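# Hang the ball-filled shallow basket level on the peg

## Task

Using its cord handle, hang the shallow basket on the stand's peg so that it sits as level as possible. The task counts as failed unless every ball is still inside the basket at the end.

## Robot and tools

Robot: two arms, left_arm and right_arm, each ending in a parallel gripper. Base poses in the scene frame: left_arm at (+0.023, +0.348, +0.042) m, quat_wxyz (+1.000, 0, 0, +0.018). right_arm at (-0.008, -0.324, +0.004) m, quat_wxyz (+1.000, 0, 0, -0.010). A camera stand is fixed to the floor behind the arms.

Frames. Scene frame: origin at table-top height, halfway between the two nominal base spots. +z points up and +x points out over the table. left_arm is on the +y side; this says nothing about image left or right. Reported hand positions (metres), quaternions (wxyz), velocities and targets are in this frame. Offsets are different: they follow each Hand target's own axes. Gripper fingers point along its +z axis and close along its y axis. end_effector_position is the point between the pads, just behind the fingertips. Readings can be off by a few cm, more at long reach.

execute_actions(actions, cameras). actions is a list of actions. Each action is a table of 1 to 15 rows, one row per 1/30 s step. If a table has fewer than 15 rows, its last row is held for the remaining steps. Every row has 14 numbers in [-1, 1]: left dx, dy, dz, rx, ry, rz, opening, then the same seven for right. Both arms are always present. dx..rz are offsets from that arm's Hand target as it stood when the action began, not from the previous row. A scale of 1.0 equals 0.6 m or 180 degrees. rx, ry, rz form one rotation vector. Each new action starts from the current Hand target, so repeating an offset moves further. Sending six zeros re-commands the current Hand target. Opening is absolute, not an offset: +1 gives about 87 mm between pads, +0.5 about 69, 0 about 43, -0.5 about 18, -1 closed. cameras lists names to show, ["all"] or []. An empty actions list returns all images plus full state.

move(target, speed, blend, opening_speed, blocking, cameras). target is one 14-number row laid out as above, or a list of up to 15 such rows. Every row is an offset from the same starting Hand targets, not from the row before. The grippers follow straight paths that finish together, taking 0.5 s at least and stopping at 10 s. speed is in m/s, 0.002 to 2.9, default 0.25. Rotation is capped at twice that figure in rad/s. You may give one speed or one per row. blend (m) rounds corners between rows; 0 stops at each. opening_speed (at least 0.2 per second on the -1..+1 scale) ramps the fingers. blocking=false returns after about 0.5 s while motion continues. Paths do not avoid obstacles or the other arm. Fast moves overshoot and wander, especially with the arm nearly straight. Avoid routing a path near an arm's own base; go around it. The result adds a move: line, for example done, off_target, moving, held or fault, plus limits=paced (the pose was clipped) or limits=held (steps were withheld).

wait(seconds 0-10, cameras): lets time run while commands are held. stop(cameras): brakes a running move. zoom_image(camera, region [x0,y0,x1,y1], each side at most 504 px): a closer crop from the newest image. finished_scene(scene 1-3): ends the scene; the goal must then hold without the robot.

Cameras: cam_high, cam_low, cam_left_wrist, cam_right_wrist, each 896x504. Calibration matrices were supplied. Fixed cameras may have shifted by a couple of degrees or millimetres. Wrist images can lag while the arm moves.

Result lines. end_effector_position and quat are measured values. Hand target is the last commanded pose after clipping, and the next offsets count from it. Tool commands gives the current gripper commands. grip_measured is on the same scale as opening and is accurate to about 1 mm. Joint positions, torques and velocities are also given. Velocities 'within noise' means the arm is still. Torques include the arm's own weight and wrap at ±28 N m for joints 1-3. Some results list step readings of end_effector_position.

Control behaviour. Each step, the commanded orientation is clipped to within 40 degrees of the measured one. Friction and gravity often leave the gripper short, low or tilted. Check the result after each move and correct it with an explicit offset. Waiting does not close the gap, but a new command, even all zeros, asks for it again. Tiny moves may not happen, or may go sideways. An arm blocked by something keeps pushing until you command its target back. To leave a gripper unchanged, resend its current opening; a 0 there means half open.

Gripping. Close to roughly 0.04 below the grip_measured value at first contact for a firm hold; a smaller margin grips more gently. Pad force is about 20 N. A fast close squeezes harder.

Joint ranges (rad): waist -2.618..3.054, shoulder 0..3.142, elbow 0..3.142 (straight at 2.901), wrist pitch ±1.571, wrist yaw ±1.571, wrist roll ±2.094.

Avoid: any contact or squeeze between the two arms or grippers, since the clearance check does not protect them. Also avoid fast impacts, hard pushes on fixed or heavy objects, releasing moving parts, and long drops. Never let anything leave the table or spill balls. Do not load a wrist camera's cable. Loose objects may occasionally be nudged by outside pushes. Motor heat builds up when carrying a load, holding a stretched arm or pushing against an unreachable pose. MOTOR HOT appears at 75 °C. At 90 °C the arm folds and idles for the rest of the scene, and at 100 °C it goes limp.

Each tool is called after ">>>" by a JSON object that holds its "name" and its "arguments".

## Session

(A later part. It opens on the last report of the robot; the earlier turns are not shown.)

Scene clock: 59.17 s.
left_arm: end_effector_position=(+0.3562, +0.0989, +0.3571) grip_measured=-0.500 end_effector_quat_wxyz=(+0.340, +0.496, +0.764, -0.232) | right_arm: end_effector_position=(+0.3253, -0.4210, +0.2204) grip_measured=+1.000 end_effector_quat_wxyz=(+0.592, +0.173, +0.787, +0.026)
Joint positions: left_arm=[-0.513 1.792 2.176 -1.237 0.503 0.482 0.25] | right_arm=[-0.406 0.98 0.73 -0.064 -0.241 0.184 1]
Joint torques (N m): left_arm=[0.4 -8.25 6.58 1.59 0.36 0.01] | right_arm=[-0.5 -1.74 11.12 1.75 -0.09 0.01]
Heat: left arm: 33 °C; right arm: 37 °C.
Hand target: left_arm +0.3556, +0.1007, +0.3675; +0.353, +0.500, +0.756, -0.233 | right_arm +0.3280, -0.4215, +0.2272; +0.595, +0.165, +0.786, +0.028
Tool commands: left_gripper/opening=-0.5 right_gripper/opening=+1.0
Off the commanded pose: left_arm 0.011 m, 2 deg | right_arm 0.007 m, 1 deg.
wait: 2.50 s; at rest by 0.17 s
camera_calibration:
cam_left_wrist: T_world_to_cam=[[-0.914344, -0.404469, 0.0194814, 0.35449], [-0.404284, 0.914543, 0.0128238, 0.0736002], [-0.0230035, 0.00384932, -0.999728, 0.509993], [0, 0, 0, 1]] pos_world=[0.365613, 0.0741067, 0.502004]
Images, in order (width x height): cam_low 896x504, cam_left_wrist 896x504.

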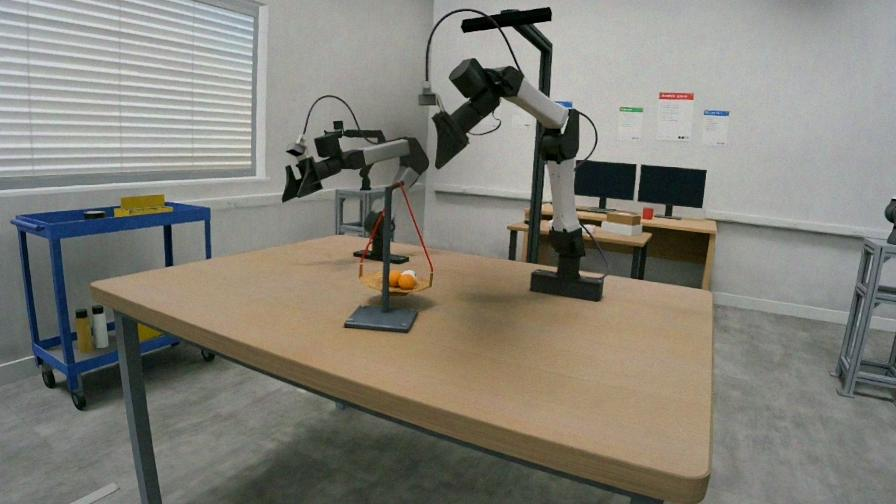

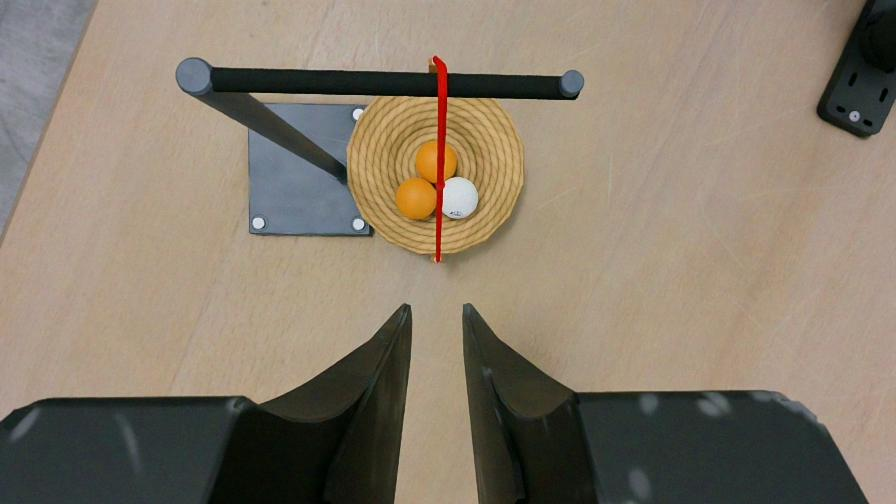

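>>> {"name": "move", "arguments": {"target": [[0.0412,0,0.152,0,0,0,-0.4,0,0,0,0,0,0,1],[0.0505,0,0.237,0,0,0,-0.4,0,0,0,0,0,0,1]], "speed": [0.1,0.04], "blend": [0.01,0], "cameras": ["cam_left_wrist"]}}

Scene clock: 62.23 s.
left_arm: end_effector_position=(+0.3884, +0.0230, +0.2587) grip_measured=-0.400 end_effector_quat_wxyz=(+0.353, +0.502, +0.754, -0.233) | right_arm: end_effector_position=(+0.3253, -0.4210, +0.2204) grip_measured=+1.000 end_effector_quat_wxyz=(+0.592, +0.173, +0.787, +0.026)
Joint positions: left_arm=[-0.644 1.856 1.803 -0.727 0.421 0.388 0.3] | right_arm=[-0.406 0.98 0.73 -0.064 -0.241 0.184 1]
Joint torques (N m): left_arm=[-0.75 -8.1 5.33 1.96 0.11 -0.26] | right_arm=[-0.53 -1.72 11.14 1.75 -0.09 0.01]
Heat: left arm: 34 °C; right arm: 37 °C.
Hand target: left_arm +0.3907, +0.0183, +0.2530; +0.353, +0.500, +0.756, -0.233 | right_arm +0.3280, -0.4215, +0.2272; +0.595, +0.165, +0.786, +0.028
Off the commanded pose: left_arm 0.008 m, 0 deg | right_arm 0.007 m, 1 deg.
move: done
camera_calibration:
cam_left_wrist: T_world_to_cam=[[-0.920009, -0.391897, 0.0000753029, 0.361964], [-0.391871, 0.919947, -0.0116037, 0.158625], [0.00447818, -0.010705, -0.999933, 0.402313], [0, 0, 0, 1]] pos_world=[0.393369, 0.00023272, 0.404099]
Images, in order (width x height): cam_left_wrist 896x504.

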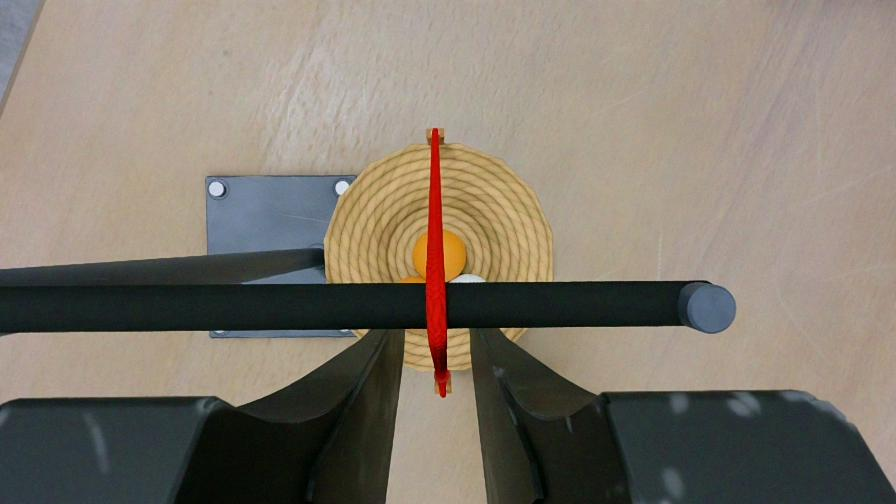

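>>> {"name": "move", "arguments": {"target": [0,0,0,0,0,0,-1,0,0,0,0,0,0,1], "opening_speed": 0.4}}

>>> {"name": "move", "arguments": {"target": [-0.0153,0,-0.0129,0,0,0,-1,0,0,0,0,0,0,1], "speed": 0.015, "cameras": ["cam_low"]}}

>>> {"name": "zoom_image", "arguments": {"camera": "cam_low", "region": [340, 170, 450, 310]}}

Scene clock: 64.47 s.
left_arm: end_effector_position=(+0.3884, +0.0229, +0.2587) grip_measured=-0.917 end_effector_quat_wxyz=(+0.353, +0.502, +0.754, -0.233) | right_arm: end_effector_position=(+0.3253, -0.4210, +0.2204) grip_measured=+1.000 end_effector_quat_wxyz=(+0.592, +0.173, +0.787, +0.026)
Joint positions: left_arm=[-0.644 1.856 1.803 -0.727 0.421 0.388 0.041] | right_arm=[-0.406 0.98 0.73 -0.064 -0.241 0.184 1]
Joint torques (N m): left_arm=[-0.77 -8.06 5.37 1.95 0.14 -0.28] | right_arm=[-0.51 -1.73 11.14 1.75 -0.1 0.02]
Heat: left arm: 34 °C; right arm: 37 °C.
Hand target: left_arm +0.3907, +0.0183, +0.2530; +0.353, +0.500, +0.756, -0.233 | right_arm +0.3280, -0.4215, +0.2272; +0.595, +0.165, +0.786, +0.028
Off the commanded pose: left_arm 0.008 m, 0 deg | right_arm 0.007 m, 1 deg.
move: done

Scene clock: 65.70 s.
left_arm: end_effector_position=(+0.3877, +0.0237, +0.2612) grip_measured=-0.917 end_effector_quat_wxyz=(+0.348, +0.502, +0.757, -0.233) | right_arm: end_effector_position=(+0.3253, -0.4210, +0.2204) grip_measured=+1.000 end_effector_quat_wxyz=(+0.592, +0.173, +0.787, +0.026)
Joint positions: left_arm=[-0.644 1.863 1.829 -0.756 0.42 0.387 0.041] | right_arm=[-0.406 0.98 0.73 -0.064 -0.241 0.184 1]
Joint torques (N m): left_arm=[-0.75 -8.06 7.98 1.72 0.16 -0.26] | right_arm=[-0.53 -1.7 11.14 1.74 -0.09 0.02]
Heat: left arm: 34 °C; right arm: 37 °C.
Hand target: left_arm +0.3906, +0.0184, +0.2650; +0.353, +0.500, +0.756, -0.233 | right_arm +0.3280, -0.4215, +0.2272; +0.595, +0.165, +0.786, +0.028
Off the commanded pose: left_arm 0.007 m, 1 deg | right_arm 0.007 m, 1 deg.
move: done
Images, in order (width x height): cam_low 896x504.

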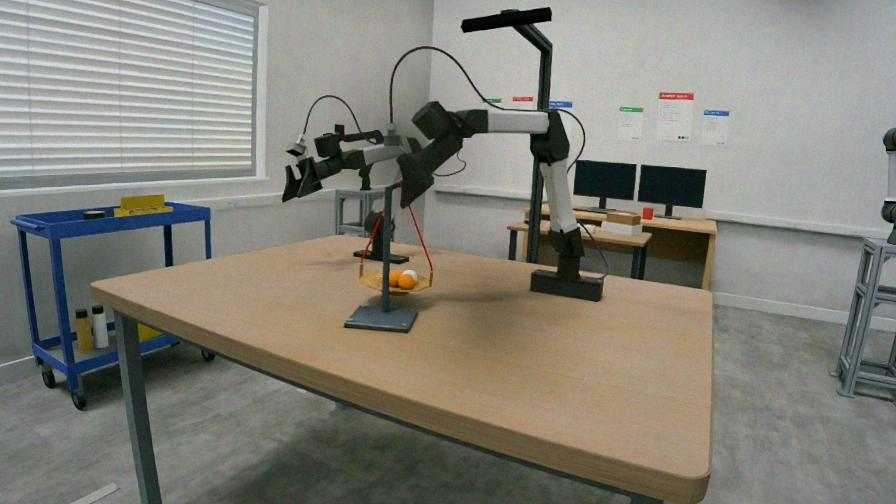

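Scaled by 3.600 from the camera's 896x504 image, which has a finer 1280x720 frame.

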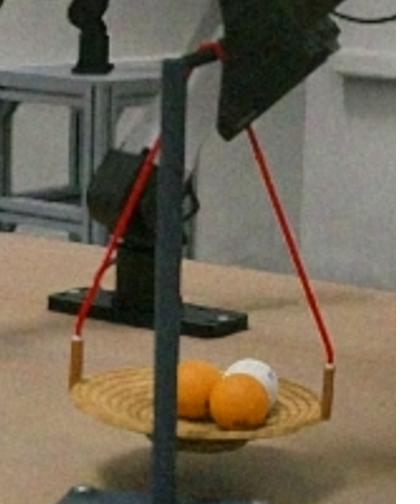

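>>> {"name": "move", "arguments": {"target": [-0.0115,0,-0.0097,0,0,0,-1,0,0,0,0,0,0,1], "speed": 0.015, "cameras": ["cam_low"]}}

>>> {"name": "zoom_image", "arguments": {"camera": "cam_low", "region": [340, 170, 450, 310]}}

Scene clock: 66.80 s.
left_arm: end_effector_position=(+0.3879, +0.0237, +0.2700) grip_measured=-0.917 end_effector_quat_wxyz=(+0.348, +0.502, +0.757, -0.232) | right_arm: end_effector_position=(+0.3253, -0.4210, +0.2204) grip_measured=+1.000 end_effector_quat_wxyz=(+0.592, +0.173, +0.787, +0.026)
Joint positions: left_arm=[-0.644 1.873 1.878 -0.796 0.419 0.387 0.041] | right_arm=[-0.406 0.98 0.73 -0.064 -0.241 0.184 1]
Joint torques (N m): left_arm=[-0.77 -8.05 7.88 1.79 0.12 -0.27] | right_arm=[-0.51 -1.73 11.14 1.75 -0.09 0.02]
Heat: left arm: 34 °C; right arm: 37 °C.
Hand target: left_arm +0.3906, +0.0184, +0.2742; +0.353, +0.500, +0.756, -0.233 | right_arm +0.3280, -0.4215, +0.2272; +0.595, +0.165, +0.786, +0.028
Off the commanded pose: left_arm 0.007 m, 1 deg | right_arm 0.007 m, 1 deg.
move: done
Images, in order (width x height): cam_low 896x504.

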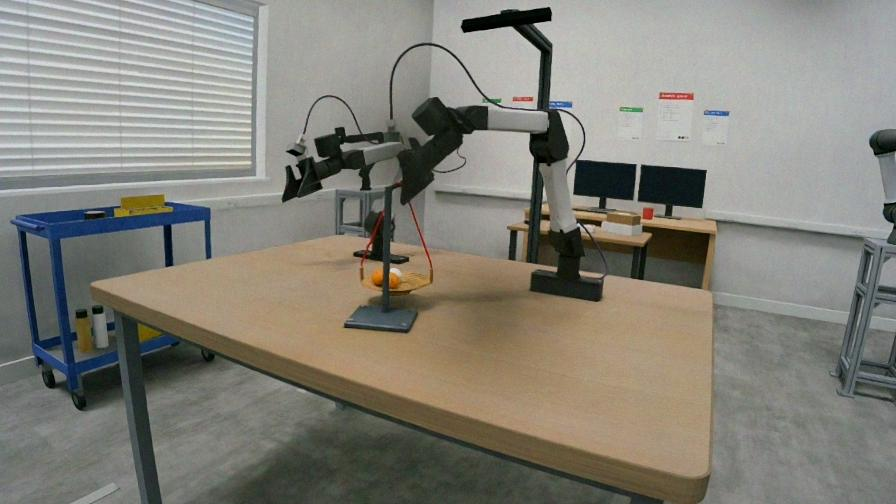

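Scaled by 3.600 from the camera's 896x504 image, which has a finer 1280x720 frame.

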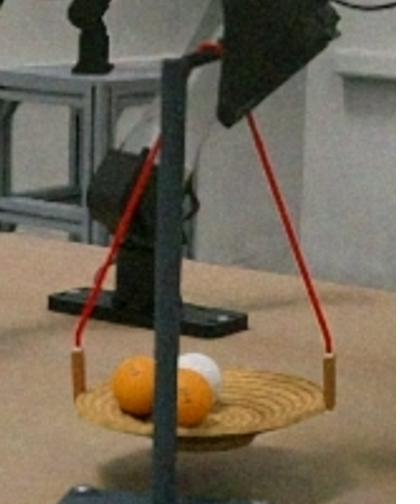

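>>> {"name": "move", "arguments": {"target": [[0,0,0,0,0,0,-0.5,0,0,0,0,0,0,1],[0,0,-0.12,0,0,0,-0.5,0,0,0,0,0,0,1],[-0.03,0,-0.22,0,0,0,-0.5,0,0,0,0,0,0,1]], "speed": 0.05, "opening_speed": 0.25}}

>>> {"name": "wait", "arguments": {"seconds": 2.5, "cameras": ["cam_low","cam_high"]}}

>>> {"name": "zoom_image", "arguments": {"camera": "cam_low", "region": [340, 170, 450, 310]}}

Scene clock: 73.03 s.
left_arm: end_effector_position=(+0.3550, +0.0997, +0.3655) grip_measured=-0.500 end_effector_quat_wxyz=(+0.344, +0.496, +0.762, -0.232) | right_arm: end_effector_position=(+0.3253, -0.4210, +0.2204) grip_measured=+1.000 end_effector_quat_wxyz=(+0.592, +0.173, +0.787, +0.026)
Joint positions: left_arm=[-0.513 1.803 2.226 -1.268 0.503 0.482 0.25] | right_arm=[-0.406 0.98 0.73 -0.064 -0.241 0.184 1]
Joint torques (N m): left_arm=[0.35 -7.56 6.53 1.58 0.33 0.01] | right_arm=[-0.51 -1.73 11.15 1.75 -0.09 0.01]
Heat: left arm: 35 °C; right arm: 38 °C.
Hand target: left_arm +0.3555, +0.1009, +0.3727; +0.353, +0.500, +0.756, -0.233 | right_arm +0.3280, -0.4215, +0.2272; +0.595, +0.165, +0.786, +0.028
Off the commanded pose: left_arm 0.007 m, 1 deg | right_arm 0.007 m, 1 deg.
move: done

Scene clock: 75.53 s.
left_arm: end_effector_position=(+0.3550, +0.0997, +0.3654) grip_measured=-0.500 end_effector_quat_wxyz=(+0.344, +0.497, +0.762, -0.232) | right_arm: end_effector_position=(+0.3253, -0.4210, +0.2204) grip_measured=+1.000 end_effector_quat_wxyz=(+0.592, +0.173, +0.787, +0.026)
Joint positions: left_arm=[-0.513 1.803 2.226 -1.268 0.503 0.482 0.25] | right_arm=[-0.406 0.98 0.73 -0.064 -0.241 0.184 1]
Joint torques (N m): left_arm=[0.4 -7.51 6.43 1.6 0.34 0.02] | right_arm=[-0.5 -1.72 11.12 1.75 -0.09 0.02]
Heat: left arm: 34 °C; right arm: 38 °C.
Hand target: left_arm +0.3555, +0.1009, +0.3727; +0.353, +0.500, +0.755, -0.233 | right_arm +0.3280, -0.4215, +0.2272; +0.595, +0.165, +0.786, +0.028
Tool commands: left_gripper/opening=-0.5 right_gripper/opening=+1.0
Off the commanded pose: left_arm 0.007 m, 1 deg | right_arm 0.007 m, 1 deg.
wait: 2.50 s; at rest by 0.17 s
Images, in order (width x height): cam_high 896x504, cam_low 896x504.

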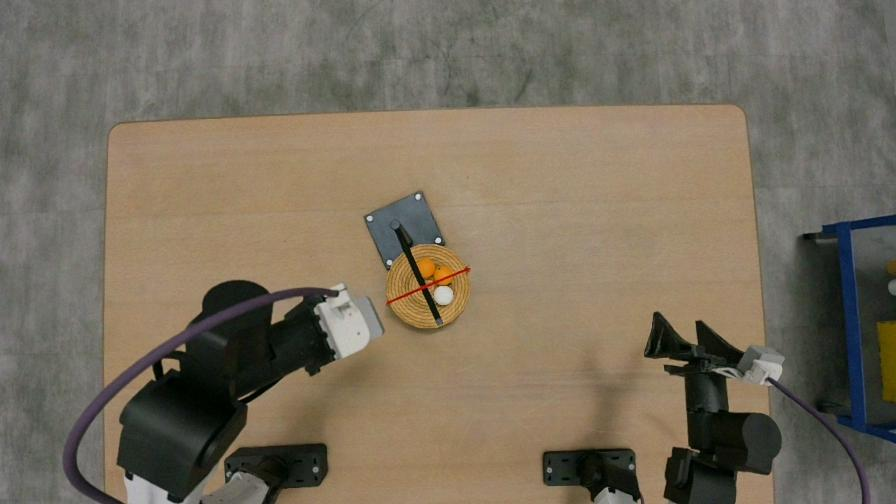

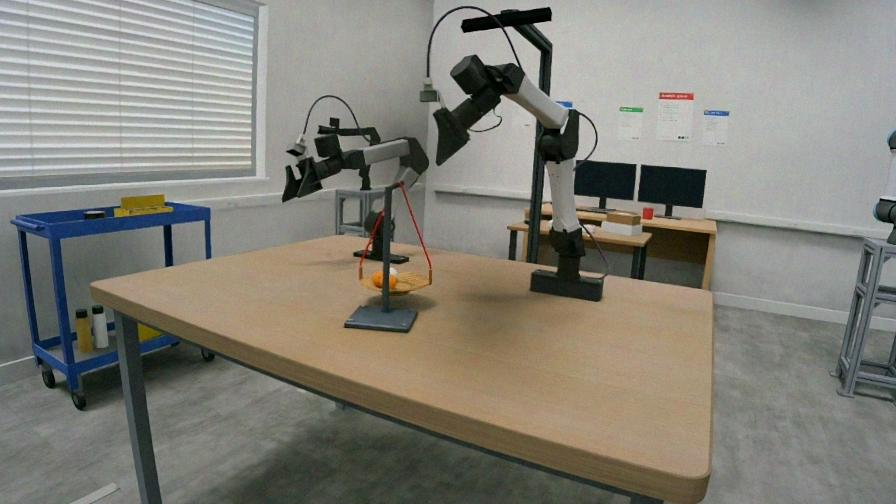

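Scaled by 3.600 from the camera's 896x504 image, which has a finer 1280x720 frame.

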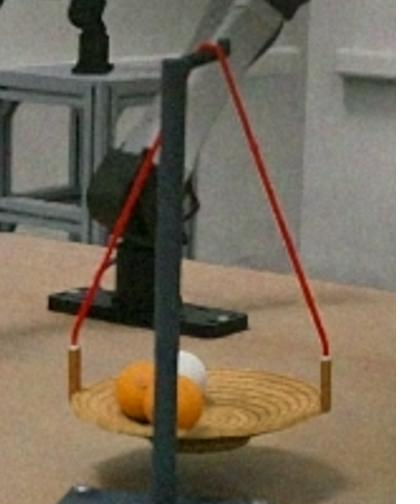

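>>> {"name": "finished_scene", "arguments": {"scene": 3}}

The scene is finished: the task was done.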